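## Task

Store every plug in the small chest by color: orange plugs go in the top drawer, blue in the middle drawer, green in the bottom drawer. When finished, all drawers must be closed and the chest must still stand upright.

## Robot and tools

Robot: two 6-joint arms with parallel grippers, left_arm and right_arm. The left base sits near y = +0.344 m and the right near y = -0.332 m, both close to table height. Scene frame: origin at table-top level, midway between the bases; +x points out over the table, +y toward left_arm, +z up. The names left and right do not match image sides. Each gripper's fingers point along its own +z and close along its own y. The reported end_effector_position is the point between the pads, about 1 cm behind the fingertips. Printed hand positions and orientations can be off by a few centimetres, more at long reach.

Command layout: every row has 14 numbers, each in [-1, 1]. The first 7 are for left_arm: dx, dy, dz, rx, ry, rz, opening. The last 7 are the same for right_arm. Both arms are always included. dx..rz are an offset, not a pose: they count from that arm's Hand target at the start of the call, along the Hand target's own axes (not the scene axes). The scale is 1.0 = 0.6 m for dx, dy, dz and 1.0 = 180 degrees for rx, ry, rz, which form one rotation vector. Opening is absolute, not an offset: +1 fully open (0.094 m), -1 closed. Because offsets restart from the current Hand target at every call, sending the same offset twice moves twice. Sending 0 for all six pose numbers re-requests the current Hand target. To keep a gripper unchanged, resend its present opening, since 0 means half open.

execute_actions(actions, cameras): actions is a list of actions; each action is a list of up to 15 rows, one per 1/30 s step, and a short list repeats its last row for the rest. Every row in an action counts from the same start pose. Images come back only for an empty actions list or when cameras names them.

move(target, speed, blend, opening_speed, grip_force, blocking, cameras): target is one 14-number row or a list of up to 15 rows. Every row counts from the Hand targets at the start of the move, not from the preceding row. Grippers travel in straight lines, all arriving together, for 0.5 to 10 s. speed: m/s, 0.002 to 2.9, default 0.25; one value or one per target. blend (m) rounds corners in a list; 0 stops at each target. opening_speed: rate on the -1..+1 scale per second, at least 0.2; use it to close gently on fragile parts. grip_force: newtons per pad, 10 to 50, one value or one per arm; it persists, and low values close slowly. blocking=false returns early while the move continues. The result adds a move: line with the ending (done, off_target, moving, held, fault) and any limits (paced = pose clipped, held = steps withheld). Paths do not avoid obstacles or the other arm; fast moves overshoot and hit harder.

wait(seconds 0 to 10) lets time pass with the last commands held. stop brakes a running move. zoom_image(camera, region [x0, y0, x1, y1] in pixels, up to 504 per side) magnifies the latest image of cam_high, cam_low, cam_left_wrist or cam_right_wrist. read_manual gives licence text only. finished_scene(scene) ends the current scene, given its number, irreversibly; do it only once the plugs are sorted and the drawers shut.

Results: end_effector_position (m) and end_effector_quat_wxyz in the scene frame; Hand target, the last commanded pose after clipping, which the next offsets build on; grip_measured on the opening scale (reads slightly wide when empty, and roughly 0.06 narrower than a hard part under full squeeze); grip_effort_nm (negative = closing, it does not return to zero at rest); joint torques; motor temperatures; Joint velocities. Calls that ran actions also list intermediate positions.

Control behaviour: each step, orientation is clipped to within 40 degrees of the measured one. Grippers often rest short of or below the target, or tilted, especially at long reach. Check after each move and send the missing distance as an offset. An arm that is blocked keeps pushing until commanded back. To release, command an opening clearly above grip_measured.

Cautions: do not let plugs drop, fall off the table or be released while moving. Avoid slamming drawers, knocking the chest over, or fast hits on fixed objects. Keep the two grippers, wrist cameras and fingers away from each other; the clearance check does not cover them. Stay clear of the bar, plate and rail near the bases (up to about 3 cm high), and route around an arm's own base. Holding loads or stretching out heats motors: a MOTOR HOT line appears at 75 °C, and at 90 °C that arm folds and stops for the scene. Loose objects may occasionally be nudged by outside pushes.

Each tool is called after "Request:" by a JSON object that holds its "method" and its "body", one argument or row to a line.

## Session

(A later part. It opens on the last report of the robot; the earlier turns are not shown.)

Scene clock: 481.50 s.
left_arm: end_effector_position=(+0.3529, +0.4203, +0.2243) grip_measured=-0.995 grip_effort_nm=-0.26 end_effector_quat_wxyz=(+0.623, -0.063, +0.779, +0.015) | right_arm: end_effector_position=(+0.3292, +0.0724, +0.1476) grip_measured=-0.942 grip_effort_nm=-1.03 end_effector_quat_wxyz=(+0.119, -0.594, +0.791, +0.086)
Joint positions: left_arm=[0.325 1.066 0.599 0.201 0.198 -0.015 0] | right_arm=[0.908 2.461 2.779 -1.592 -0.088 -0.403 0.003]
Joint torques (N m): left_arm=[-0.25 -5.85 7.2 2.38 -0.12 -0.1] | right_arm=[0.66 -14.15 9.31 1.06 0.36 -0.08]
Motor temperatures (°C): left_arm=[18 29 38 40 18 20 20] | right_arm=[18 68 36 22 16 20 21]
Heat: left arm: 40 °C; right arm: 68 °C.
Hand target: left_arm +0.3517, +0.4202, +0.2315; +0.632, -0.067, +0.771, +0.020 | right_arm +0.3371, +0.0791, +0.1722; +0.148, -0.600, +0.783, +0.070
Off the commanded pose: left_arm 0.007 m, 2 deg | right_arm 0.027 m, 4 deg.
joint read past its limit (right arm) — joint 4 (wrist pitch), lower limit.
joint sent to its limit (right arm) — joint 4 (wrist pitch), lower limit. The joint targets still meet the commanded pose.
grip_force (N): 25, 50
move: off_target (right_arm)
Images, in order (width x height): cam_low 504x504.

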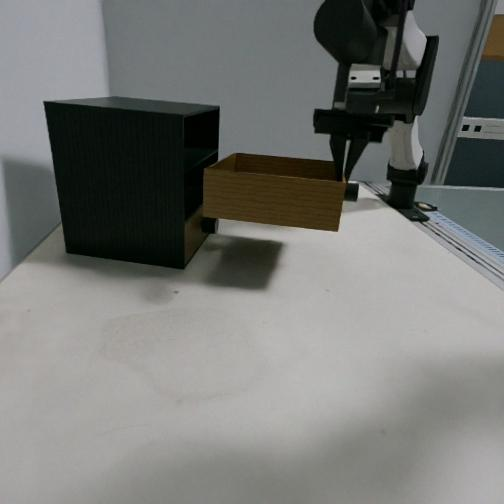

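Request:
{"method": "move", "body": {
  "target": [0,0,0,0,0,0,-1,0.006,-0.074,0.019,0.0,0,0,-1],
  "speed": 0.06,
  "cameras": ["cam_low","cam_high"]
}}

Request:
{"method": "zoom_image", "body": {
  "camera": "cam_low",
  "region": [140, 80, 380, 290]
}}

Request:
{"method": "zoom_image", "body": {
  "camera": "cam_high",
  "region": [100, 120, 260, 280]
}}

Scene clock: 483.77 s.
left_arm: end_effector_position=(+0.3529, +0.4203, +0.2243) grip_measured=-0.995 grip_effort_nm=-0.26 end_effector_quat_wxyz=(+0.623, -0.063, +0.779, +0.015) | right_arm: end_effector_position=(+0.3581, +0.0566, +0.1374) grip_measured=-0.942 grip_effort_nm=-1.02 end_effector_quat_wxyz=(+0.121, -0.594, +0.791, +0.084)
Joint positions: left_arm=[0.325 1.066 0.599 0.201 0.198 -0.015 0] | right_arm=[0.84 2.5 2.813 -1.588 -0.103 -0.467 0.003]
Joint torques (N m): left_arm=[-0.39 -5.68 7.34 2.37 -0.14 -0.06] | right_arm=[-0.85 -13.39 10.5 1.41 0.22 -0.19]
Motor temperatures (°C): left_arm=[18 29 39 40 18 20 20] | right_arm=[18 67 36 22 16 20 21]
Heat: left arm: 40 °C; right arm: 67 °C.
Hand target: left_arm +0.3517, +0.4202, +0.2315; +0.632, -0.067, +0.771, +0.020 | right_arm +0.3805, +0.0671, +0.1633; +0.148, -0.600, +0.783, +0.070
Off the commanded pose: left_arm 0.007 m, 2 deg | right_arm 0.036 m, 4 deg.
elbow stopped short (right arm): the move would have taken joint 3 (elbow) straighter than the controller allows.
joint read past its limit (right arm) — joint 4 (wrist pitch), lower limit.
grip_force (N): 25, 50
move: off_target (right_arm)
Images, in order (width x height): cam_high 504x504, cam_low 504x504.

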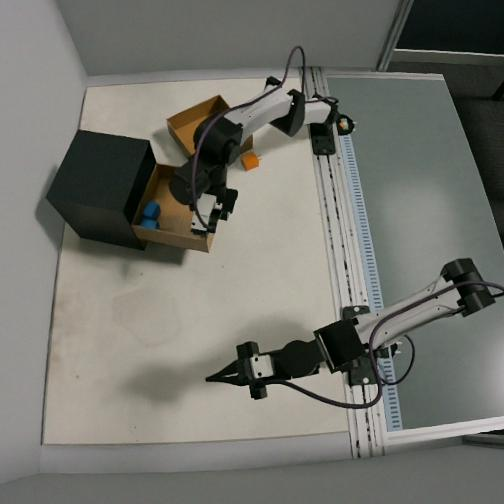

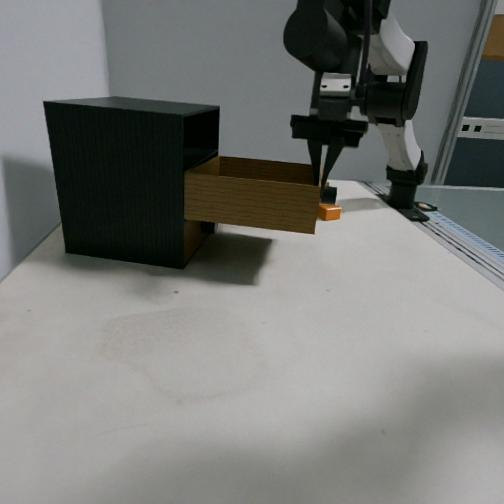

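Scaled by 2.100 from the camera's 504x504 image, which has a finer 720x720 frame.

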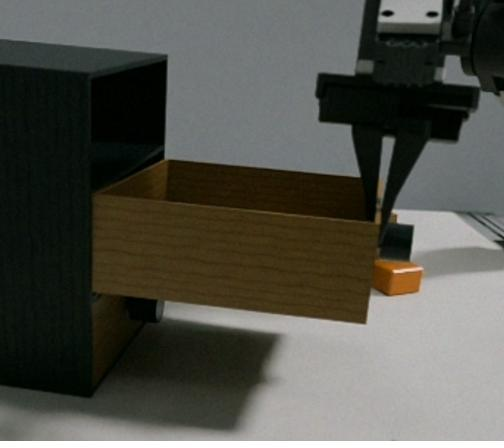

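Scaled by 3.150 from the camera's 504x504 image, which has a finer 720x720 frame.

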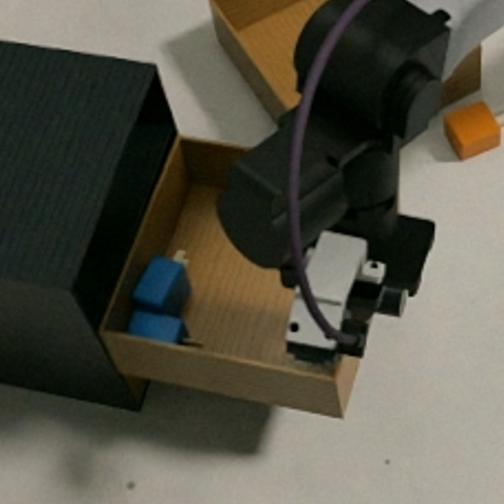

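Request:
{"method": "move", "body": {
  "target": [
    [0,0,0,0,0,0,-1,-0.006,0.09,0,0.0,0,0,-1],
    [0,0,0,0,0,0,-1,-0.006,0.09,0.15,0.0,0,0,-1]
  ],
  "speed": 0.12,
  "cameras": ["cam_low","cam_high"]
}}

Scene clock: 488.27 s.
left_arm: end_effector_position=(+0.3529, +0.4203, +0.2243) grip_measured=-0.995 grip_effort_nm=-0.26 end_effector_quat_wxyz=(+0.623, -0.063, +0.779, +0.015) | right_arm: end_effector_position=(+0.3358, +0.1035, +0.0550) grip_measured=-0.942 grip_effort_nm=-1.02 end_effector_quat_wxyz=(+0.108, -0.601, +0.788, +0.072)
Joint positions: left_arm=[0.325 1.066 0.599 0.201 0.198 -0.015 0] | right_arm=[0.94 2.485 2.44 -1.256 -0.058 -0.388 0.003]
Joint torques (N m): left_arm=[-0.29 -5.64 7.13 2.42 -0.16 -0.08] | right_arm=[0.2 -16.79 5.19 1.2 0.18 -0.01]
Motor temperatures (°C): left_arm=[18 29 39 40 18 20 20] | right_arm=[18 68 36 22 16 20 21]
Heat: left arm: 40 °C; right arm: 68 °C.
Hand target: left_arm +0.3517, +0.4202, +0.2315; +0.632, -0.067, +0.771, +0.020 | right_arm +0.3429, +0.1109, +0.0757; +0.148, -0.600, +0.783, +0.070
Off the commanded pose: left_arm 0.007 m, 2 deg | right_arm 0.023 m, 5 deg.
grip_force (N): 25, 50
move: off_target (right_arm)
Images, in order (width x height): cam_high 504x504, cam_low 504x504.

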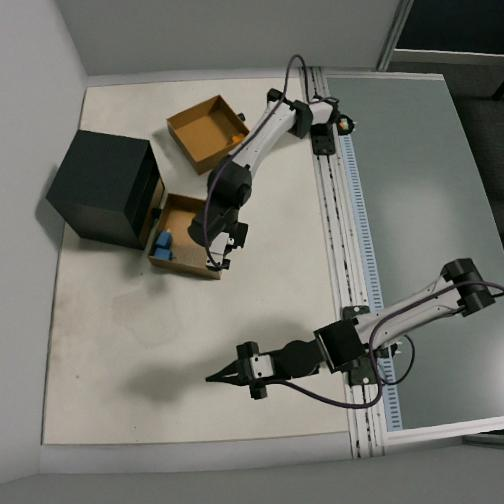

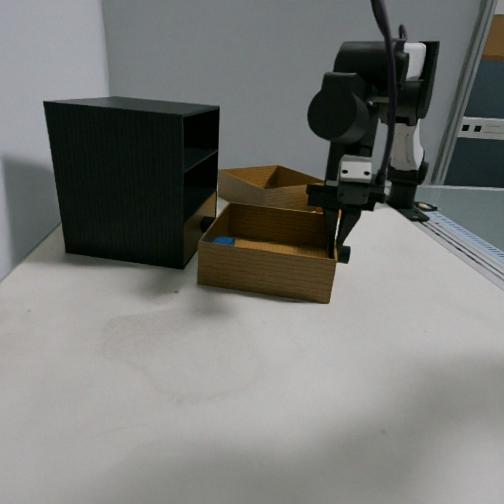

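Request:
{"method": "move", "body": {
  "target": [0,0,0,0,0,0,-1,0,0,0,0,0,0,0.1]
}}

Request:
{"method": "move", "body": {
  "target": [0,0,0,0,0,0,-1,0,0,-0.24,0,0,0,0.1]
}}

Request:
{"method": "move", "body": {
  "target": [0,0,0,0,0,0,-1,0.1,0,0.06,0,-0.16,0,0.1],
  "cameras": ["cam_low","cam_high","cam_right_wrist"]
}}

Scene clock: 489.97 s.
left_arm: end_effector_position=(+0.3529, +0.4203, +0.2243) grip_measured=-0.995 grip_effort_nm=-0.26 end_effector_quat_wxyz=(+0.623, -0.063, +0.779, +0.015) | right_arm: end_effector_position=(+0.3408, +0.1056, +0.0497) grip_measured=+0.098 grip_effort_nm=0.10 end_effector_quat_wxyz=(+0.117, -0.600, +0.789, +0.066)
Joint positions: left_arm=[0.325 1.066 0.599 0.201 0.198 -0.015 0] | right_arm=[0.94 2.485 2.416 -1.216 -0.042 -0.388 0.052]
Joint torques (N m): left_arm=[-0.36 -5.64 7.06 2.4 -0.07 -0.11] | right_arm=[0.21 -17.31 6.27 0.95 0.04 -0.01]
Motor temperatures (°C): left_arm=[18 29 39 40 18 20 20] | right_arm=[18 67 36 22 16 20 21]
Heat: left arm: 40 °C; right arm: 67 °C.
Hand target: left_arm +0.3517, +0.4202, +0.2315; +0.632, -0.067, +0.771, +0.020 | right_arm +0.3429, +0.1109, +0.0757; +0.148, -0.600, +0.783, +0.070
Off the commanded pose: left_arm 0.007 m, 2 deg | right_arm 0.027 m, 4 deg.
grip_force (N): 25, 50
move: off_target (right_arm)

Scene clock: 491.33 s.
left_arm: end_effector_position=(+0.3529, +0.4203, +0.2243) grip_measured=-0.995 grip_effort_nm=-0.26 end_effector_quat_wxyz=(+0.623, -0.063, +0.779, +0.015) | right_arm: end_effector_position=(+0.3221, +0.0736, +0.1856) grip_measured=+0.098 grip_effort_nm=0.10 end_effector_quat_wxyz=(+0.166, -0.595, +0.783, +0.078)
Joint positions: left_arm=[0.325 1.066 0.599 0.201 0.198 -0.015 0] | right_arm=[0.938 2.363 2.737 -1.558 -0.042 -0.388 0.052]
Joint torques (N m): left_arm=[-0.16 -5.49 7.39 2.41 -0.11 -0.08] | right_arm=[-0.46 -15.36 7.01 0.91 0 -0.07]
Motor temperatures (°C): left_arm=[18 29 39 40 18 20 20] | right_arm=[18 67 36 22 16 20 21]
Heat: left arm: 40 °C; right arm: 67 °C.
Hand target: left_arm +0.3517, +0.4202, +0.2315; +0.632, -0.067, +0.771, +0.020 | right_arm +0.3216, +0.0694, +0.2118; +0.148, -0.600, +0.783, +0.070
Off the commanded pose: left_arm 0.007 m, 2 deg | right_arm 0.027 m, 2 deg.
joint sent to its limit (right arm) — joint 4 (wrist pitch), lower limit. The joint targets are off in orientation, not in position.
grip_force (N): 25, 50
move: off_target (right_arm)

Scene clock: 493.23 s.
left_arm: end_effector_position=(+0.3529, +0.4203, +0.2243) grip_measured=-0.995 grip_effort_nm=-0.26 end_effector_quat_wxyz=(+0.623, -0.063, +0.779, +0.015) | right_arm: end_effector_position=(+0.3137, +0.0224, +0.1356) grip_measured=+0.098 grip_effort_nm=0.10 end_effector_quat_wxyz=(+0.310, -0.568, +0.734, +0.206)
Joint positions: left_arm=[0.325 1.066 0.599 0.201 0.198 -0.015 0] | right_arm=[0.78 1.692 1.325 -0.481 -0.318 -0.458 0.052]
Joint torques (N m): left_arm=[-0.23 -5.79 7.24 2.38 -0.14 -0.13] | right_arm=[-0.38 -11.79 6.87 1.61 -0.31 0.06]
Motor temperatures (°C): left_arm=[18 29 39 40 18 20 20] | right_arm=[18 67 36 22 16 20 21]
Heat: left arm: 40 °C; right arm: 67 °C.
Hand target: left_arm +0.3517, +0.4202, +0.2315; +0.632, -0.067, +0.771, +0.020 | right_arm +0.3128, +0.0246, +0.1589; +0.338, -0.564, +0.721, +0.217
Off the commanded pose: left_arm 0.007 m, 2 deg | right_arm 0.023 m, 4 deg.
grip_force (N): 25, 50
move: off_target (right_arm)
camera_calibration:
cam_right_wrist: T_world_to_cam=[[0.964151, -0.26517, -0.0099349, -0.286851], [-0.265353, -0.96331, -0.0402705, 0.120344], [0.00110812, 0.0414631, -0.999139, 0.26143], [0, 0, 0, 1]] pos_world=[0.308211, 0.0290243, 0.263202]
Images, in order (width x height): cam_high 504x504, cam_low 504x504, cam_right_wrist 504x504.

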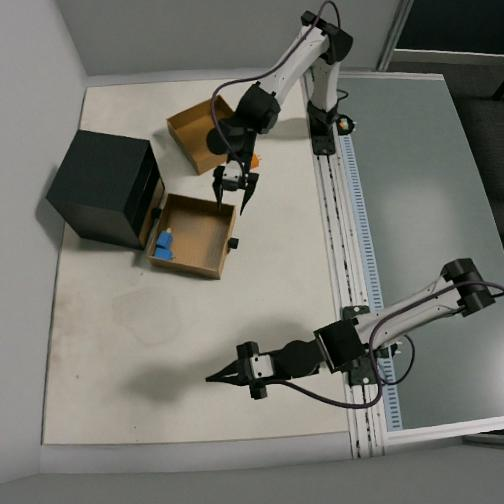

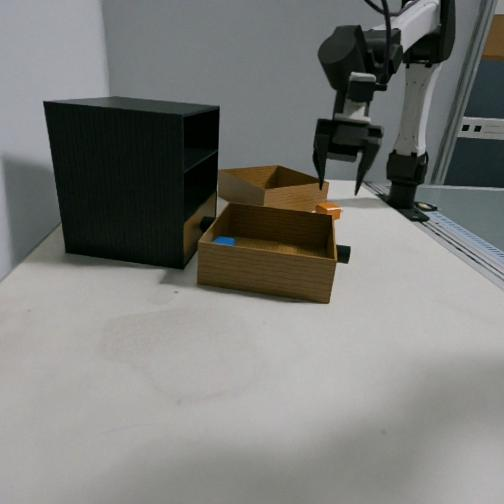

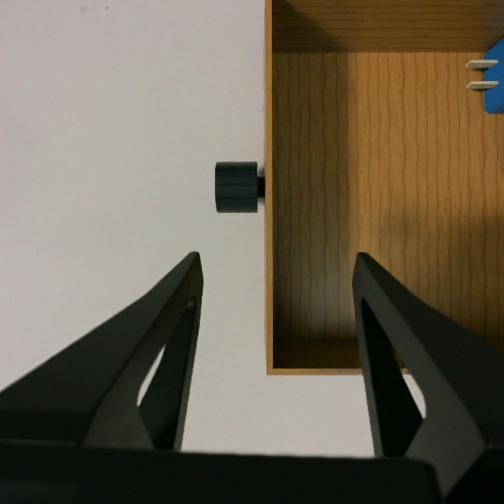

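Request:
{"method": "move", "body": {
  "target": [0,0,0,0,0,0,-1,0.102,0.0095,0.094,-0.015,0,0,0.1],
  "speed": 0.12,
  "cameras": ["cam_low","cam_right_wrist"]
}}

Scene clock: 496.10 s.
left_arm: end_effector_position=(+0.3529, +0.4203, +0.2243) grip_measured=-0.995 grip_effort_nm=-0.26 end_effector_quat_wxyz=(+0.623, -0.063, +0.779, +0.015) | right_arm: end_effector_position=(+0.3108, +0.0209, +0.0733) grip_measured=+0.098 grip_effort_nm=0.10 end_effector_quat_wxyz=(+0.316, -0.569, +0.724, +0.228)
Joint positions: left_arm=[0.325 1.066 0.599 0.201 0.198 -0.015 0] | right_arm=[0.757 1.745 1.108 -0.193 -0.377 -0.47 0.052]
Joint torques (N m): left_arm=[-0.21 -5.67 7.23 2.41 -0.1 -0.09] | right_arm=[-0.59 -7.47 6.93 1.63 -0.33 -0.08]
Motor temperatures (°C): left_arm=[18 29 39 40 18 20 20] | right_arm=[18 66 36 23 16 20 21]
Heat: left arm: 40 °C; right arm: 66 °C.
Hand target: left_arm +0.3517, +0.4202, +0.2315; +0.632, -0.067, +0.771, +0.020 | right_arm +0.3128, +0.0245, +0.0755; +0.325, -0.572, +0.716, +0.234
Off the commanded pose: left_arm 0.007 m, 2 deg | right_arm 0.005 m, 2 deg.
grip_force (N): 25, 50
move: done
camera_calibration:
cam_right_wrist: T_world_to_cam=[[0.970102, -0.240965, -0.0289382, -0.286072], [-0.242535, -0.966889, -0.0793815, 0.111364], [-0.00885187, 0.0840267, -0.996424, 0.201361], [0, 0, 0, 1]] pos_world=[0.306311, 0.0218237, 0.201203]
Images, in order (width x height): cam_low 504x504, cam_right_wrist 504x504.

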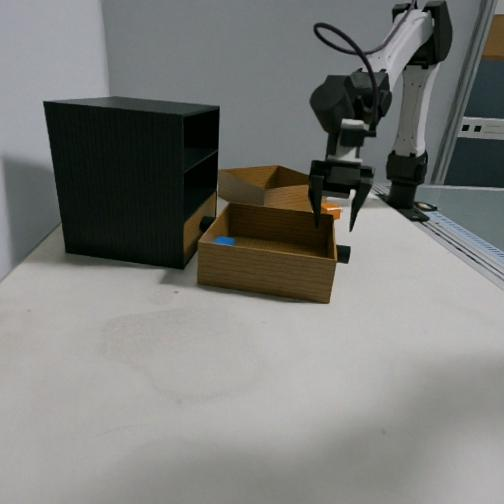

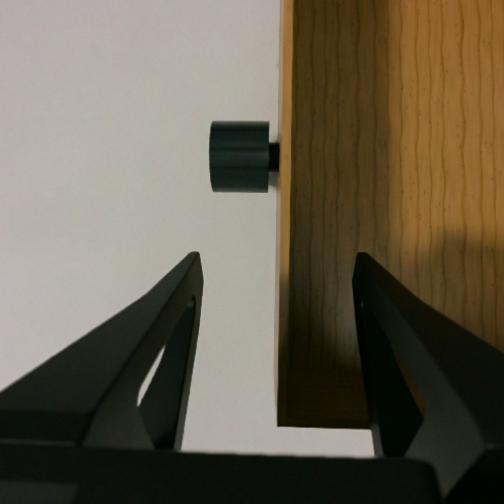

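Request:
{"method": "move", "body": {
  "target": [0,0,0,0,0,0,-1,0.029,0.0015,0.027,0,0,0,0.1],
  "speed": 0.08
}}

Request:
{"method": "move", "body": {
  "target": [0,0,0,0,0,0,-1,0,0,0,0,0,0,-1],
  "opening_speed": 1,
  "cameras": ["cam_right_wrist"]
}}

Scene clock: 501.83 s.
left_arm: end_effector_position=(+0.3529, +0.4203, +0.2243) grip_measured=-0.995 grip_effort_nm=-0.26 end_effector_quat_wxyz=(+0.623, -0.063, +0.779, +0.015) | right_arm: end_effector_position=(+0.3151, +0.0264, +0.0620) grip_measured=+0.098 grip_effort_nm=0.10 end_effector_quat_wxyz=(+0.336, -0.570, +0.713, +0.231)
Joint positions: left_arm=[0.325 1.066 0.599 0.201 0.198 -0.015 0] | right_arm=[0.757 1.777 1.067 -0.078 -0.383 -0.476 0.052]
Joint torques (N m): left_arm=[-0.13 -5.81 7.19 2.37 -0.1 -0.08] | right_arm=[-0.7 -6.61 5.86 1.49 -0.28 -0.03]
Motor temperatures (°C): left_arm=[18 29 39 40 18 20 20] | right_arm=[18 62 35 24 16 20 21]
Heat: left arm: 40 °C; right arm: 62 °C.
Hand target: left_arm +0.3517, +0.4202, +0.2315; +0.632, -0.067, +0.771, +0.020 | right_arm +0.3127, +0.0246, +0.0515; +0.325, -0.572, +0.716, +0.234
Off the commanded pose: left_arm 0.007 m, 2 deg | right_arm 0.011 m, 1 deg.
grip_force (N): 25, 50
move: off_target (right_arm)

Scene clock: 503.23 s.
left_arm: end_effector_position=(+0.3529, +0.4203, +0.2243) grip_measured=-0.995 grip_effort_nm=-0.26 end_effector_quat_wxyz=(+0.623, -0.063, +0.779, +0.015) | right_arm: end_effector_position=(+0.3147, +0.0272, +0.0629) grip_measured=-0.942 grip_effort_nm=-1.02 end_effector_quat_wxyz=(+0.335, -0.566, +0.715, +0.237)
Joint positions: left_arm=[0.325 1.066 0.599 0.201 0.198 -0.015 0] | right_arm=[0.755 1.777 1.067 -0.074 -0.394 -0.463 0.003]
Joint torques (N m): left_arm=[-0.24 -5.74 7.28 2.33 -0.1 -0.05] | right_arm=[-0.57 -6.67 5.87 1.46 -0.17 -0.16]
Motor temperatures (°C): left_arm=[18 29 39 40 18 20 20] | right_arm=[18 61 35 24 16 20 21]
Heat: left arm: 40 °C; right arm: 61 °C.
Hand target: left_arm +0.3517, +0.4202, +0.2315; +0.632, -0.067, +0.771, +0.020 | right_arm +0.3128, +0.0245, +0.0516; +0.325, -0.572, +0.716, +0.234
Off the commanded pose: left_arm 0.007 m, 2 deg | right_arm 0.012 m, 1 deg.
grip_force (N): 25, 50
move: off_target (right_arm)
camera_calibration:
cam_right_wrist: T_world_to_cam=[[0.971425, -0.236559, -0.0193244, -0.289808], [-0.237107, -0.963567, -0.123772, 0.11863], [0.0106589, 0.124817, -0.992123, 0.182977], [0, 0, 0, 1]] pos_world=[0.307704, 0.0229127, 0.190618]
Images, in order (width x height): cam_right_wrist 504x504.

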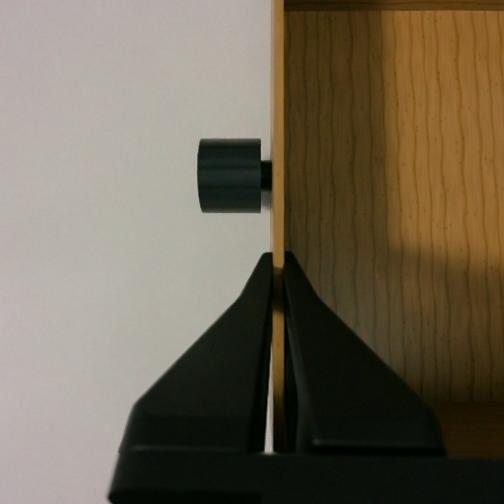

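Request:
{"method": "move", "body": {
  "target": [0,0,0,0,0,0,-1,0,0,0,0,0,0,0.1]
}}

Request:
{"method": "move", "body": {
  "target": [0,0,0,0,0,0,-1,0.012,0,0.012,0,0,0,0.1],
  "speed": 0.08
}}

Scene clock: 504.43 s.
left_arm: end_effector_position=(+0.3529, +0.4203, +0.2243) grip_measured=-0.995 grip_effort_nm=-0.26 end_effector_quat_wxyz=(+0.623, -0.063, +0.779, +0.015) | right_arm: end_effector_position=(+0.3144, +0.0270, +0.0625) grip_measured=+0.098 grip_effort_nm=0.10 end_effector_quat_wxyz=(+0.336, -0.570, +0.712, +0.236)
Joint positions: left_arm=[0.325 1.066 0.599 0.201 0.198 -0.015 0] | right_arm=[0.755 1.777 1.065 -0.073 -0.394 -0.472 0.052]
Joint torques (N m): left_arm=[-0.25 -5.63 7.16 2.39 -0.12 -0.04] | right_arm=[-0.57 -6.67 6.01 1.44 -0.17 -0.07]
Motor temperatures (°C): left_arm=[18 29 39 40 18 20 20] | right_arm=[18 61 35 24 16 20 21]
Heat: left arm: 40 °C; right arm: 61 °C.
Hand target: left_arm +0.3517, +0.4202, +0.2315; +0.632, -0.067, +0.771, +0.020 | right_arm +0.3128, +0.0245, +0.0517; +0.325, -0.572, +0.716, +0.234
Off the commanded pose: left_arm 0.007 m, 2 deg | right_arm 0.011 m, 1 deg.
grip_force (N): 25, 50
move: off_target (right_arm)

Scene clock: 505.30 s.
left_arm: end_effector_position=(+0.3529, +0.4203, +0.2243) grip_measured=-0.995 grip_effort_nm=-0.26 end_effector_quat_wxyz=(+0.623, -0.063, +0.779, +0.015) | right_arm: end_effector_position=(+0.3183, +0.0305, +0.0604) grip_measured=+0.098 grip_effort_nm=0.10 end_effector_quat_wxyz=(+0.349, -0.571, +0.705, +0.235)
Joint positions: left_arm=[0.325 1.066 0.599 0.201 0.198 -0.015 0] | right_arm=[0.755 1.792 1.054 -0.021 -0.394 -0.479 0.052]
Joint torques (N m): left_arm=[-0.12 -5.65 7.16 2.42 -0.12 -0.12] | right_arm=[-0.62 -6.23 5.34 1.35 -0.17 0]
Motor temperatures (°C): left_arm=[18 29 39 40 18 20 20] | right_arm=[18 60 35 24 16 20 21]
Heat: left arm: 40 °C; right arm: 60 °C.
Hand target: left_arm +0.3517, +0.4202, +0.2315; +0.632, -0.067, +0.771, +0.020 | right_arm +0.3132, +0.0248, +0.0415; +0.325, -0.572, +0.716, +0.234
Off the commanded pose: left_arm 0.007 m, 2 deg | right_arm 0.020 m, 3 deg.
grip_force (N): 25, 50
move: off_target (right_arm)

Request:
{"method": "move", "body": {
  "target": [
    [0,0,0,0,0,0,-1,-0.03,0,-0.04,0,0,0,0.1],
    [0,0,0,0,0,0,-1,-0.03,0,-0.04,0,0.075,0,0.1]
  ],
  "speed": 0.12,
  "cameras": ["cam_low","cam_right_wrist"]
}}

Scene clock: 510.13 s.
left_arm: end_effector_position=(+0.3529, +0.4203, +0.2243) grip_measured=-0.995 grip_effort_nm=-0.26 end_effector_quat_wxyz=(+0.623, -0.063, +0.779, +0.015) | right_arm: end_effector_position=(+0.3060, +0.0123, +0.0646) grip_measured=+0.098 grip_effort_nm=0.09 end_effector_quat_wxyz=(+0.229, -0.590, +0.756, +0.168)
Joint positions: left_arm=[0.325 1.066 0.599 0.201 0.198 -0.015 0] | right_arm=[0.792 1.817 1.303 -0.522 -0.262 -0.501 0.052]
Joint torques (N m): left_arm=[-0.24 -5.57 7.13 2.37 -0.12 -0.12] | right_arm=[0.28 -7.56 9.84 1.15 -0.07 -0.08]
Motor temperatures (°C): left_arm=[18 29 39 41 18 20 20] | right_arm=[18 58 35 23 16 20 21]
Heat: left arm: 41 °C; right arm: 58 °C.
Hand target: left_arm +0.3517, +0.4202, +0.2315; +0.632, -0.067, +0.771, +0.020 | right_arm +0.3108, +0.0200, +0.0710; +0.239, -0.596, +0.749, +0.165
Off the commanded pose: left_arm 0.007 m, 2 deg | right_arm 0.011 m, 2 deg.
grip_force (N): 25, 50
move: off_target (right_arm)
camera_calibration:
cam_right_wrist: T_world_to_cam=[[0.966878, -0.251532, -0.0433303, -0.281665], [-0.243014, -0.959119, 0.145037, 0.0867791], [-0.0780405, -0.129704, -0.988477, 0.216621], [0, 0, 0, 1]] pos_world=[0.31033, 0.04048, 0.189334]
Images, in order (width x height): cam_low 504x504, cam_right_wrist 504x504.

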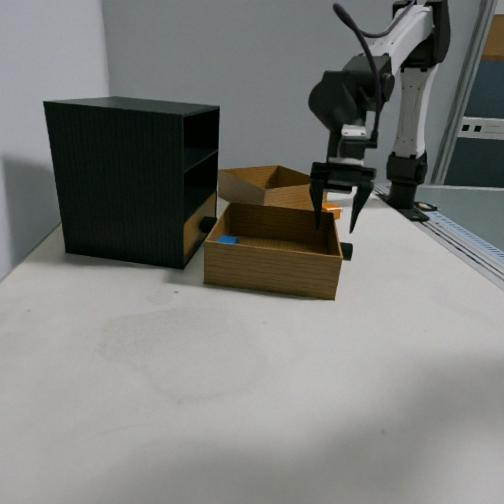

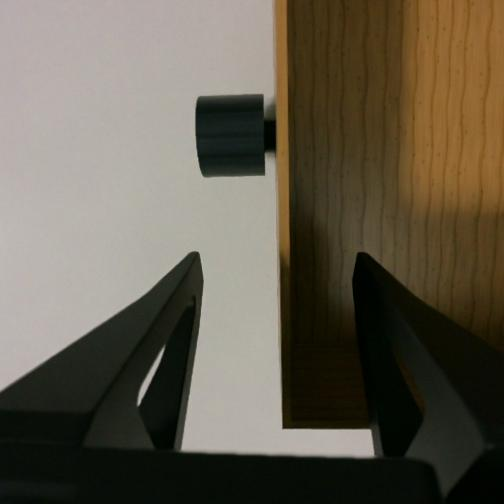

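Request:
{"method": "move", "body": {
  "target": [0,0,0,0,0,0,-1,0.02,0,0.032,0,0,0,0.1],
  "speed": 0.08
}}

Request:
{"method": "move", "body": {
  "target": [0,0,0,0,0,0,-1,0,0,0,0,0,0,-1],
  "opening_speed": 1,
  "cameras": ["cam_right_wrist"]
}}

Scene clock: 512.17 s.
left_arm: end_effector_position=(+0.3529, +0.4203, +0.2243) grip_measured=-0.995 grip_effort_nm=-0.26 end_effector_quat_wxyz=(+0.623, -0.063, +0.779, +0.015) | right_arm: end_effector_position=(+0.3105, +0.0169, +0.0512) grip_measured=+0.098 grip_effort_nm=0.09 end_effector_quat_wxyz=(+0.233, -0.591, +0.754, +0.168)
Joint positions: left_arm=[0.325 1.066 0.599 0.201 0.198 -0.015 0] | right_arm=[0.792 1.851 1.287 -0.464 -0.261 -0.504 0.052]
Joint torques (N m): left_arm=[-0.13 -5.68 7.12 2.33 -0.12 -0.06] | right_arm=[0.06 -7.9 6.58 1.37 -0.09 -0.08]
Motor temperatures (°C): left_arm=[18 29 39 41 18 20 20] | right_arm=[18 57 35 23 16 20 20]
Heat: left arm: 41 °C; right arm: 57 °C.
Hand target: left_arm +0.3517, +0.4202, +0.2315; +0.632, -0.067, +0.771, +0.020 | right_arm +0.3118, +0.0204, +0.0483; +0.238, -0.596, +0.749, +0.165
Off the commanded pose: left_arm 0.007 m, 2 deg | right_arm 0.005 m, 1 deg.
grip_force (N): 25, 50
move: done

Scene clock: 513.47 s.
left_arm: end_effector_position=(+0.3529, +0.4203, +0.2243) grip_measured=-0.995 grip_effort_nm=-0.26 end_effector_quat_wxyz=(+0.623, -0.063, +0.779, +0.015) | right_arm: end_effector_position=(+0.3102, +0.0170, +0.0512) grip_measured=-0.942 grip_effort_nm=-1.01 end_effector_quat_wxyz=(+0.233, -0.591, +0.754, +0.169)
Joint positions: left_arm=[0.325 1.066 0.599 0.201 0.198 -0.015 0] | right_arm=[0.792 1.851 1.287 -0.464 -0.263 -0.503 0.003]
Joint torques (N m): left_arm=[-0.14 -5.6 7.17 2.39 -0.14 -0.11] | right_arm=[0.08 -7.91 6.57 1.37 -0.07 -0.09]
Motor temperatures (°C): left_arm=[18 29 39 41 18 20 20] | right_arm=[18 57 35 23 16 20 20]
Heat: left arm: 41 °C; right arm: 57 °C.
Hand target: left_arm +0.3517, +0.4202, +0.2315; +0.632, -0.067, +0.771, +0.020 | right_arm +0.3118, +0.0204, +0.0483; +0.238, -0.596, +0.749, +0.165
Off the commanded pose: left_arm 0.007 m, 2 deg | right_arm 0.005 m, 1 deg.
grip_force (N): 25, 50
move: done
camera_calibration:
cam_right_wrist: T_world_to_cam=[[0.967485, -0.249843, -0.0393874, -0.285502], [-0.242424, -0.960403, 0.13732, 0.09449], [-0.0721363, -0.123306, -0.989743, 0.202435], [0, 0, 0, 1]] pos_world=[0.313728, 0.0443793, 0.176138]
Images, in order (width x height): cam_right_wrist 504x504.

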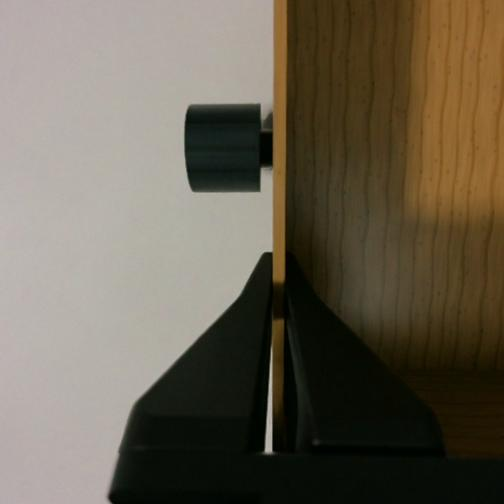

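Request:
{"method": "move", "body": {
  "target": [0,0,0,0,0,0,-1,-0.055,-0.005,-0.163,0,0,0,-1],
  "speed": 0.1,
  "cameras": ["cam_low","cam_high"]
}}

Request:
{"method": "zoom_image", "body": {
  "camera": "cam_low",
  "region": [140, 80, 380, 290]
}}

Request:
{"method": "zoom_image", "body": {
  "camera": "cam_high",
  "region": [100, 120, 260, 280]
}}

Scene clock: 516.83 s.
left_arm: end_effector_position=(+0.3529, +0.4203, +0.2243) grip_measured=-0.995 grip_effort_nm=-0.26 end_effector_quat_wxyz=(+0.623, -0.063, +0.779, +0.015) | right_arm: end_effector_position=(+0.2831, -0.0239, +0.0897) grip_measured=-0.942 grip_effort_nm=-1.02 end_effector_quat_wxyz=(+0.143, -0.591, +0.778, +0.156)
Joint positions: left_arm=[0.325 1.066 0.599 0.201 0.198 -0.015 0] | right_arm=[0.767 1.774 1.424 -0.869 -0.263 -0.522 0.003]
Joint torques (N m): left_arm=[-0.25 -5.35 7.53 2.42 -0.14 -0.06] | right_arm=[-0.54 -15.35 11.95 1.35 -0.22 -0.2]
Motor temperatures (°C): left_arm=[18 29 39 41 18 20 20] | right_arm=[18 56 35 23 16 20 21]
Heat: left arm: 41 °C; right arm: 56 °C.
Hand target: left_arm +0.3517, +0.4202, +0.2315; +0.632, -0.067, +0.771, +0.020 | right_arm +0.3049, -0.0055, +0.1480; +0.239, -0.596, +0.749, +0.165
Off the commanded pose: left_arm 0.007 m, 2 deg | right_arm 0.065 m, 11 deg.
grip_force (N): 25, 50
move: off_target (right_arm)
Images, in order (width x height): cam_high 504x504, cam_low 504x504.

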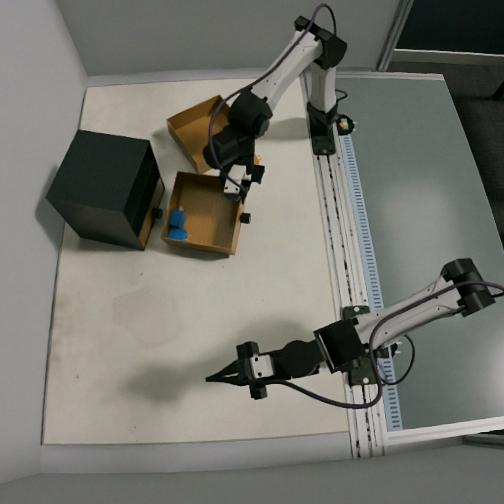

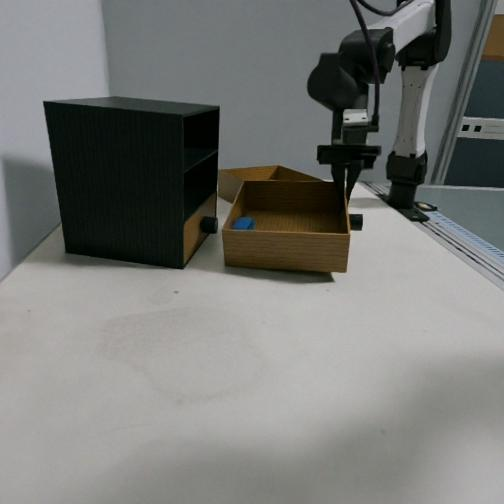

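Scaled by 2.100 from the camera's 504x504 image, which has a finer 720x720 frame.

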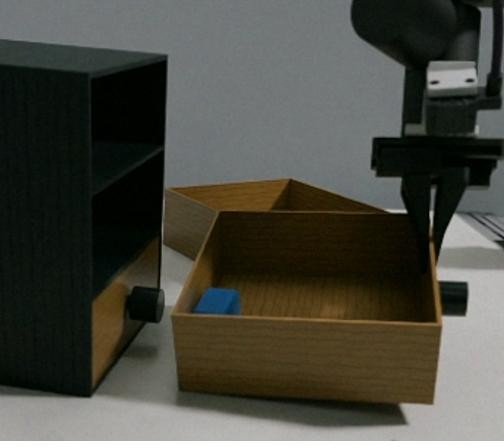

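Scaled by 3.150 from the camera's 504x504 image, which has a finer 720x720 frame.

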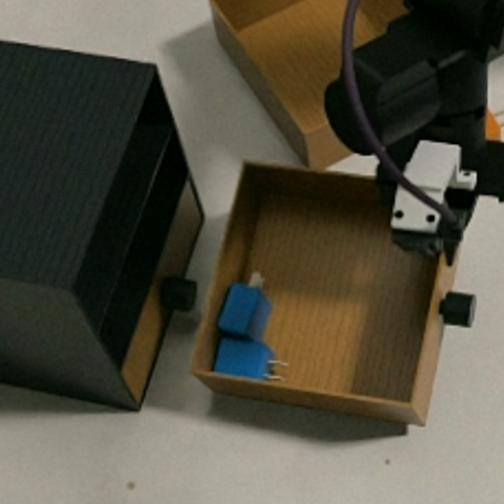

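Request:
{"method": "move", "body": {
  "target": [0,0,0,0,0,0,-1,-0.035,0.0,-0.053,0,0,0,-1],
  "speed": 0.1,
  "cameras": ["cam_low","cam_high"]
}}

Request:
{"method": "zoom_image", "body": {
  "camera": "cam_low",
  "region": [140, 80, 380, 290]
}}

Scene clock: 518.77 s.
left_arm: end_effector_position=(+0.3529, +0.4203, +0.2243) grip_measured=-0.995 grip_effort_nm=-0.26 end_effector_quat_wxyz=(+0.623, -0.063, +0.779, +0.015) | right_arm: end_effector_position=(+0.2819, -0.0263, +0.1324) grip_measured=-0.942 grip_effort_nm=-1.03 end_effector_quat_wxyz=(+0.139, -0.591, +0.779, +0.156)
Joint positions: left_arm=[0.325 1.066 0.599 0.201 0.198 -0.015 0] | right_arm=[0.767 1.763 1.583 -1.049 -0.263 -0.522 0.003]
Joint torques (N m): left_arm=[-0.38 -5.63 7.2 2.36 -0.14 -0.05] | right_arm=[-0.17 -13.86 12.15 1.56 -0.2 -0.16]
Motor temperatures (°C): left_arm=[18 29 39 41 18 20 20] | right_arm=[18 56 36 24 16 20 21]
Heat: left arm: 41 °C; right arm: 56 °C.
Hand target: left_arm +0.3518, +0.4202, +0.2315; +0.633, -0.067, +0.771, +0.020 | right_arm +0.3035, -0.0053, +0.1863; +0.239, -0.596, +0.749, +0.165
Off the commanded pose: left_arm 0.007 m, 2 deg | right_arm 0.062 m, 12 deg.
grip_force (N): 25, 50
move: off_target (right_arm)
Images, in order (width x height): cam_high 504x504, cam_low 504x504.

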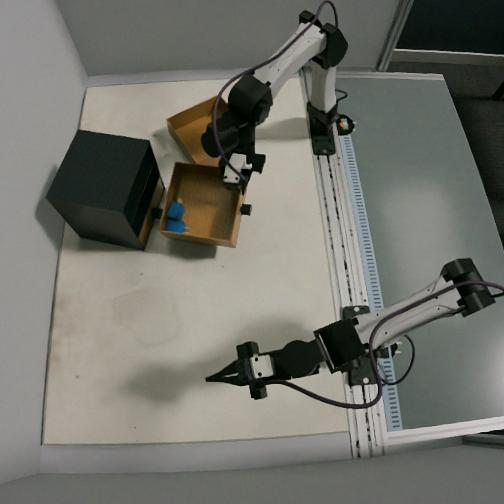

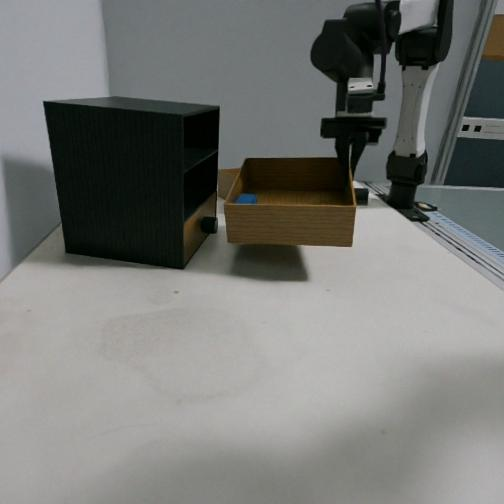

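Scaled by 2.100 from the camera's 504x504 image, which has a finer 720x720 frame.

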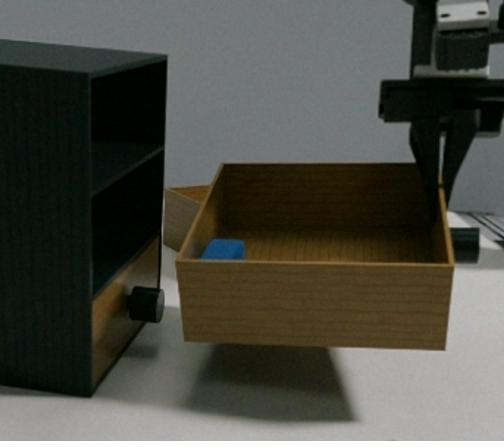

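Request:
{"method": "move", "body": {
  "target": [0,0,0,0,0,0,-1,0,-0.01,0.0,0,-0.065,0,-1],
  "speed": 0.1,
  "cameras": ["cam_low","cam_high"]
}}

Request:
{"method": "zoom_image", "body": {
  "camera": "cam_low",
  "region": [140, 80, 380, 290]
}}

Scene clock: 521.10 s.
left_arm: end_effector_position=(+0.3529, +0.4203, +0.2243) grip_measured=-0.995 grip_effort_nm=-0.26 end_effector_quat_wxyz=(+0.623, -0.063, +0.779, +0.015) | right_arm: end_effector_position=(+0.2894, -0.0269, +0.1298) grip_measured=-0.942 grip_effort_nm=-1.02 end_effector_quat_wxyz=(+0.203, -0.570, +0.768, +0.211)
Joint positions: left_arm=[0.325 1.066 0.599 0.201 0.198 -0.015 0] | right_arm=[0.705 1.664 1.384 -0.81 -0.383 -0.517 0.003]
Joint torques (N m): left_arm=[-0.32 -5.72 7.16 2.38 -0.12 -0.08] | right_arm=[-0.49 -14.83 8.84 2.15 -0.46 -0.2]
Motor temperatures (°C): left_arm=[18 29 39 41 18 20 20] | right_arm=[18 57 36 24 16 20 21]
Heat: left arm: 41 °C; right arm: 57 °C.
Hand target: left_arm +0.3518, +0.4202, +0.2315; +0.633, -0.067, +0.771, +0.020 | right_arm +0.3094, -0.0068, +0.1864; +0.314, -0.576, +0.721, +0.225
Off the commanded pose: left_arm 0.007 m, 2 deg | right_arm 0.063 m, 14 deg.
grip_force (N): 25, 50
move: off_target (right_arm)
Images, in order (width x height): cam_high 504x504, cam_low 504x504.

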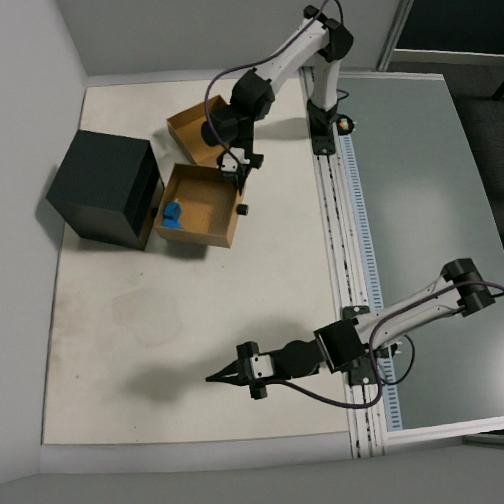

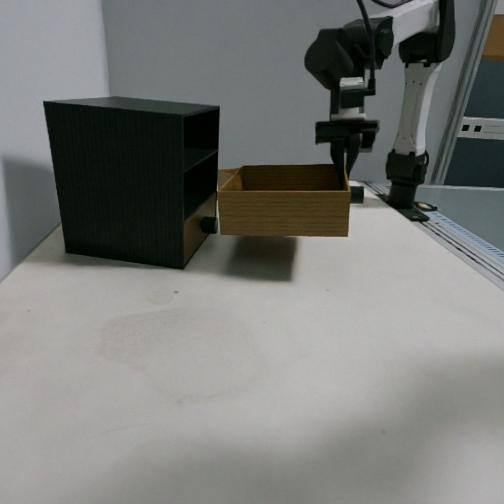

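Scaled by 2.100 from the camera's 504x504 image, which has a finer 720x720 frame.

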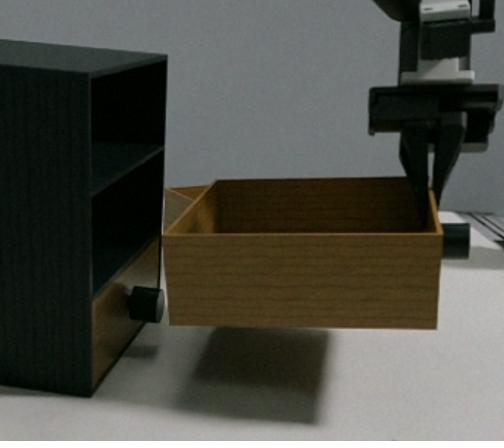

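Request:
{"method": "move", "body": {
  "target": [0,0,0,0,0,0,-1,-0.029,0,0.029,0.045,0,0,-1],
  "speed": 0.1,
  "cameras": ["cam_low","cam_high"]
}}

Request:
{"method": "zoom_image", "body": {
  "camera": "cam_low",
  "region": [140, 80, 380, 290]
}}

Request:
{"method": "zoom_image", "body": {
  "camera": "cam_high",
  "region": [100, 120, 260, 280]
}}

Scene clock: 525.00 s.
left_arm: end_effector_position=(+0.3529, +0.4203, +0.2243) grip_measured=-0.995 grip_effort_nm=-0.26 end_effector_quat_wxyz=(+0.623, -0.063, +0.779, +0.015) | right_arm: end_effector_position=(+0.2916, -0.0053, +0.1351) grip_measured=-0.942 grip_effort_nm=-1.02 end_effector_quat_wxyz=(+0.247, -0.555, +0.776, +0.168)
Joint positions: left_arm=[0.325 1.066 0.599 0.201 0.198 -0.015 0] | right_arm=[0.802 1.646 1.363 -0.702 -0.229 -0.409 0.003]
Joint torques (N m): left_arm=[-0.42 -5.81 7.19 2.38 -0.08 -0.13] | right_arm=[0.23 -12.72 9.11 2.44 0.04 -0.18]
Motor temperatures (°C): left_arm=[18 29 39 41 18 20 20] | right_arm=[18 58 36 25 16 20 21]
Heat: left arm: 41 °C; right arm: 58 °C.
Hand target: left_arm +0.3518, +0.4202, +0.2315; +0.633, -0.067, +0.771, +0.020 | right_arm +0.3152, +0.0172, +0.1865; +0.354, -0.552, +0.735, +0.173
Off the commanded pose: left_arm 0.007 m, 2 deg | right_arm 0.061 m, 13 deg.
grip_force (N): 25, 50
move: off_target (right_arm)
Images, in order (width x height): cam_high 504x504, cam_low 504x504.

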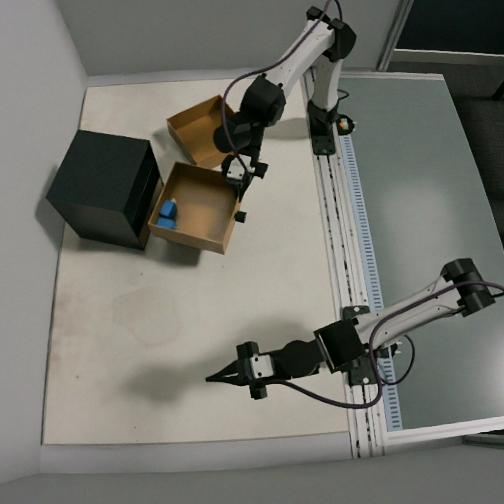

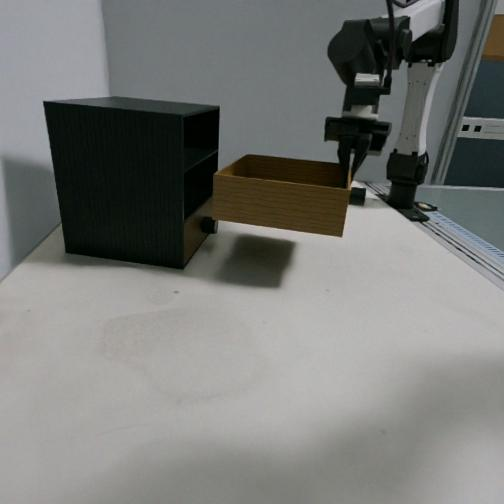

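Scaled by 2.100 from the camera's 504x504 image, which has a finer 720x720 frame.

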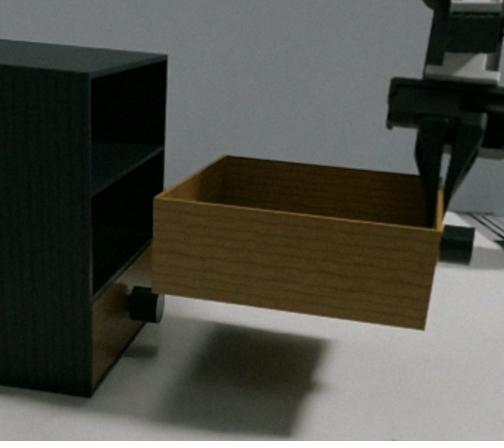

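Scaled by 3.150 from the camera's 504x504 image, which has a finer 720x720 frame.

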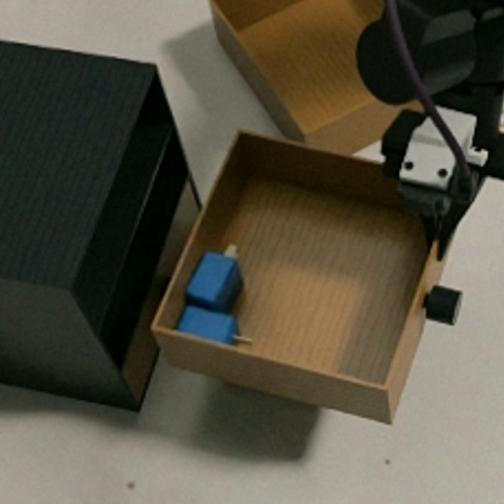

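Request:
{"method": "move", "body": {
  "target": [0,0,0,0,0,0,-1,0.015,-0.055,0.0225,-0.0185,-0.0035,-0.018,-1],
  "speed": 0.08,
  "cameras": ["cam_low","cam_high"]
}}

Request:
{"method": "zoom_image", "body": {
  "camera": "cam_low",
  "region": [140, 80, 380, 290]
}}

Request:
{"method": "zoom_image", "body": {
  "camera": "cam_high",
  "region": [100, 120, 260, 280]
}}

Scene clock: 528.83 s.
left_arm: end_effector_position=(+0.3529, +0.4203, +0.2243) grip_measured=-0.995 grip_effort_nm=-0.26 end_effector_quat_wxyz=(+0.623, -0.063, +0.779, +0.015) | right_arm: end_effector_position=(+0.3160, -0.0218, +0.1250) grip_measured=-0.942 grip_effort_nm=-1.02 end_effector_quat_wxyz=(+0.245, -0.573, +0.761, +0.181)
Joint positions: left_arm=[0.325 1.066 0.599 0.201 0.198 -0.015 0] | right_arm=[0.698 1.692 1.378 -0.703 -0.323 -0.539 0.003]
Joint torques (N m): left_arm=[-0.36 -5.74 7.13 2.44 -0.14 -0.08] | right_arm=[-0.38 -9.42 13.34 2.27 -0.38 -0.35]
Motor temperatures (°C): left_arm=[18 28 39 41 18 20 20] | right_arm=[18 58 37 26 16 20 21]
Heat: left arm: 41 °C; right arm: 58 °C.
Hand target: left_arm +0.3518, +0.4202, +0.2315; +0.633, -0.067, +0.771, +0.020 | right_arm +0.3490, +0.0088, +0.1752; +0.346, -0.582, +0.712, +0.188
Off the commanded pose: left_arm 0.007 m, 2 deg | right_arm 0.068 m, 13 deg.
grip_force (N): 25, 50
move: off_target (right_arm)
Images, in order (width x height): cam_high 504x504, cam_low 504x504.

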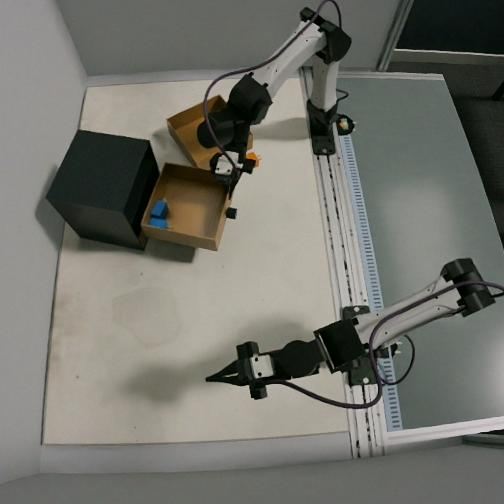

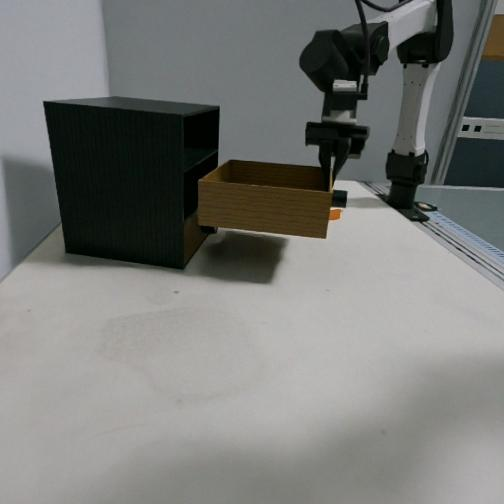

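Scaled by 2.100 from the camera's 504x504 image, which has a finer 720x720 frame.

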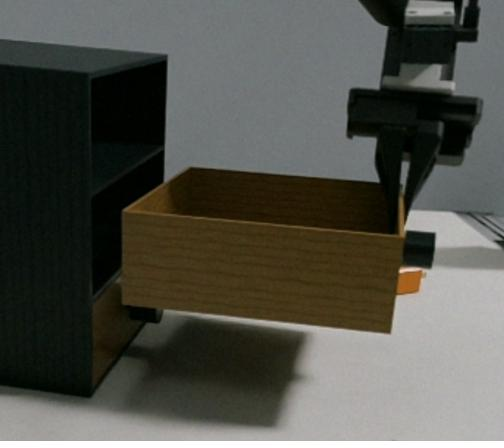

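Scaled by 3.150 from the camera's 504x504 image, which has a finer 720x720 frame.

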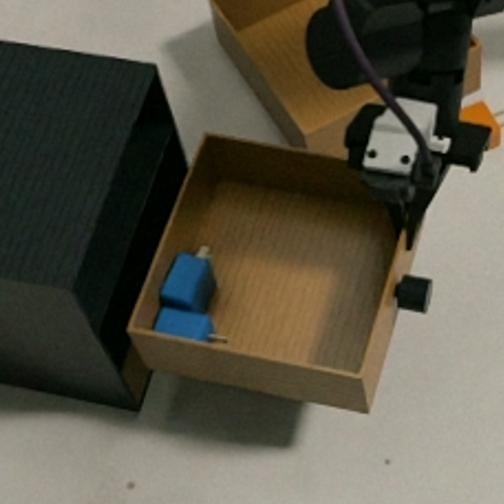

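Request:
{"method": "move", "body": {
  "target": [0,0,0,0,0,0,-1,-0.019,0,0.01,0,0,0,-1],
  "speed": 0.08,
  "cameras": ["cam_low","cam_high"]
}}

Request:
{"method": "zoom_image", "body": {
  "camera": "cam_low",
  "region": [140, 80, 380, 290]
}}

Request:
{"method": "zoom_image", "body": {
  "camera": "cam_high",
  "region": [100, 120, 260, 280]
}}

Scene clock: 531.40 s.
left_arm: end_effector_position=(+0.3529, +0.4203, +0.2243) grip_measured=-0.995 grip_effort_nm=-0.26 end_effector_quat_wxyz=(+0.623, -0.063, +0.779, +0.015) | right_arm: end_effector_position=(+0.3214, -0.0103, +0.1305) grip_measured=-0.942 grip_effort_nm=-1.02 end_effector_quat_wxyz=(+0.250, -0.577, +0.756, +0.183)
Joint positions: left_arm=[0.325 1.066 0.599 0.201 0.198 -0.015 0] | right_arm=[0.711 1.727 1.434 -0.712 -0.324 -0.538 0.003]
Joint torques (N m): left_arm=[-0.27 -5.79 7.34 2.4 -0.12 -0.09] | right_arm=[0.23 -9.54 13.26 2.25 -0.27 -0.2]
Motor temperatures (°C): left_arm=[18 28 39 41 18 20 20] | right_arm=[18 57 37 27 16 20 21]
Heat: left arm: 41 °C; right arm: 57 °C.
Hand target: left_arm +0.3518, +0.4202, +0.2315; +0.633, -0.067, +0.771, +0.020 | right_arm +0.3517, +0.0207, +0.1793; +0.346, -0.582, +0.712, +0.188
Off the commanded pose: left_arm 0.007 m, 2 deg | right_arm 0.065 m, 12 deg.
grip_force (N): 25, 50
move: off_target (right_arm)
Images, in order (width x height): cam_high 504x504, cam_low 504x504.

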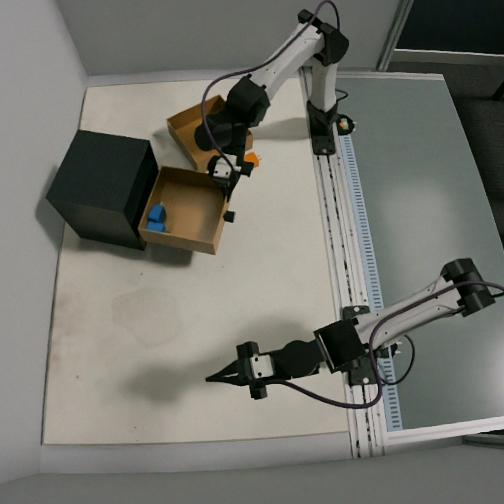

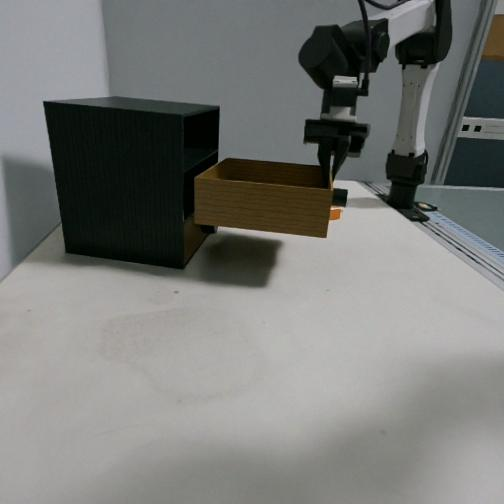

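Scaled by 2.100 from the camera's 504x504 image, which has a finer 720x720 frame.

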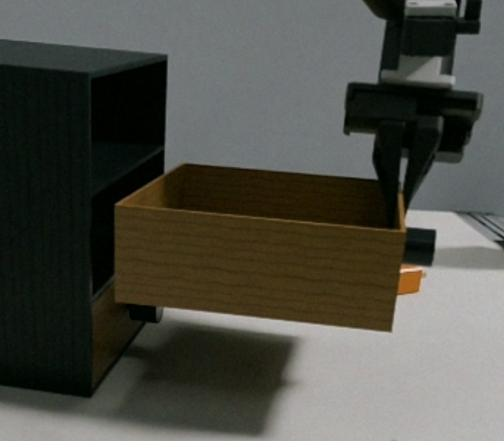

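Scaled by 3.150 from the camera's 504x504 image, which has a finer 720x720 frame.

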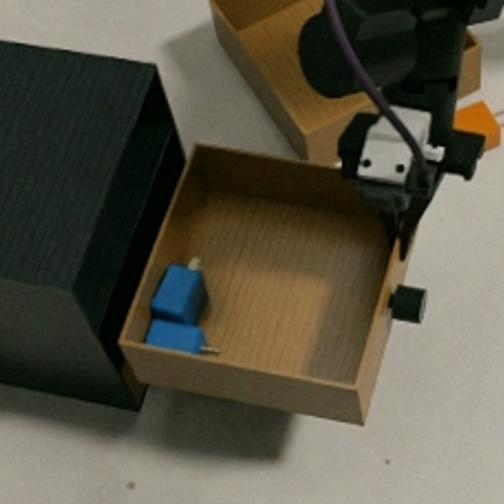

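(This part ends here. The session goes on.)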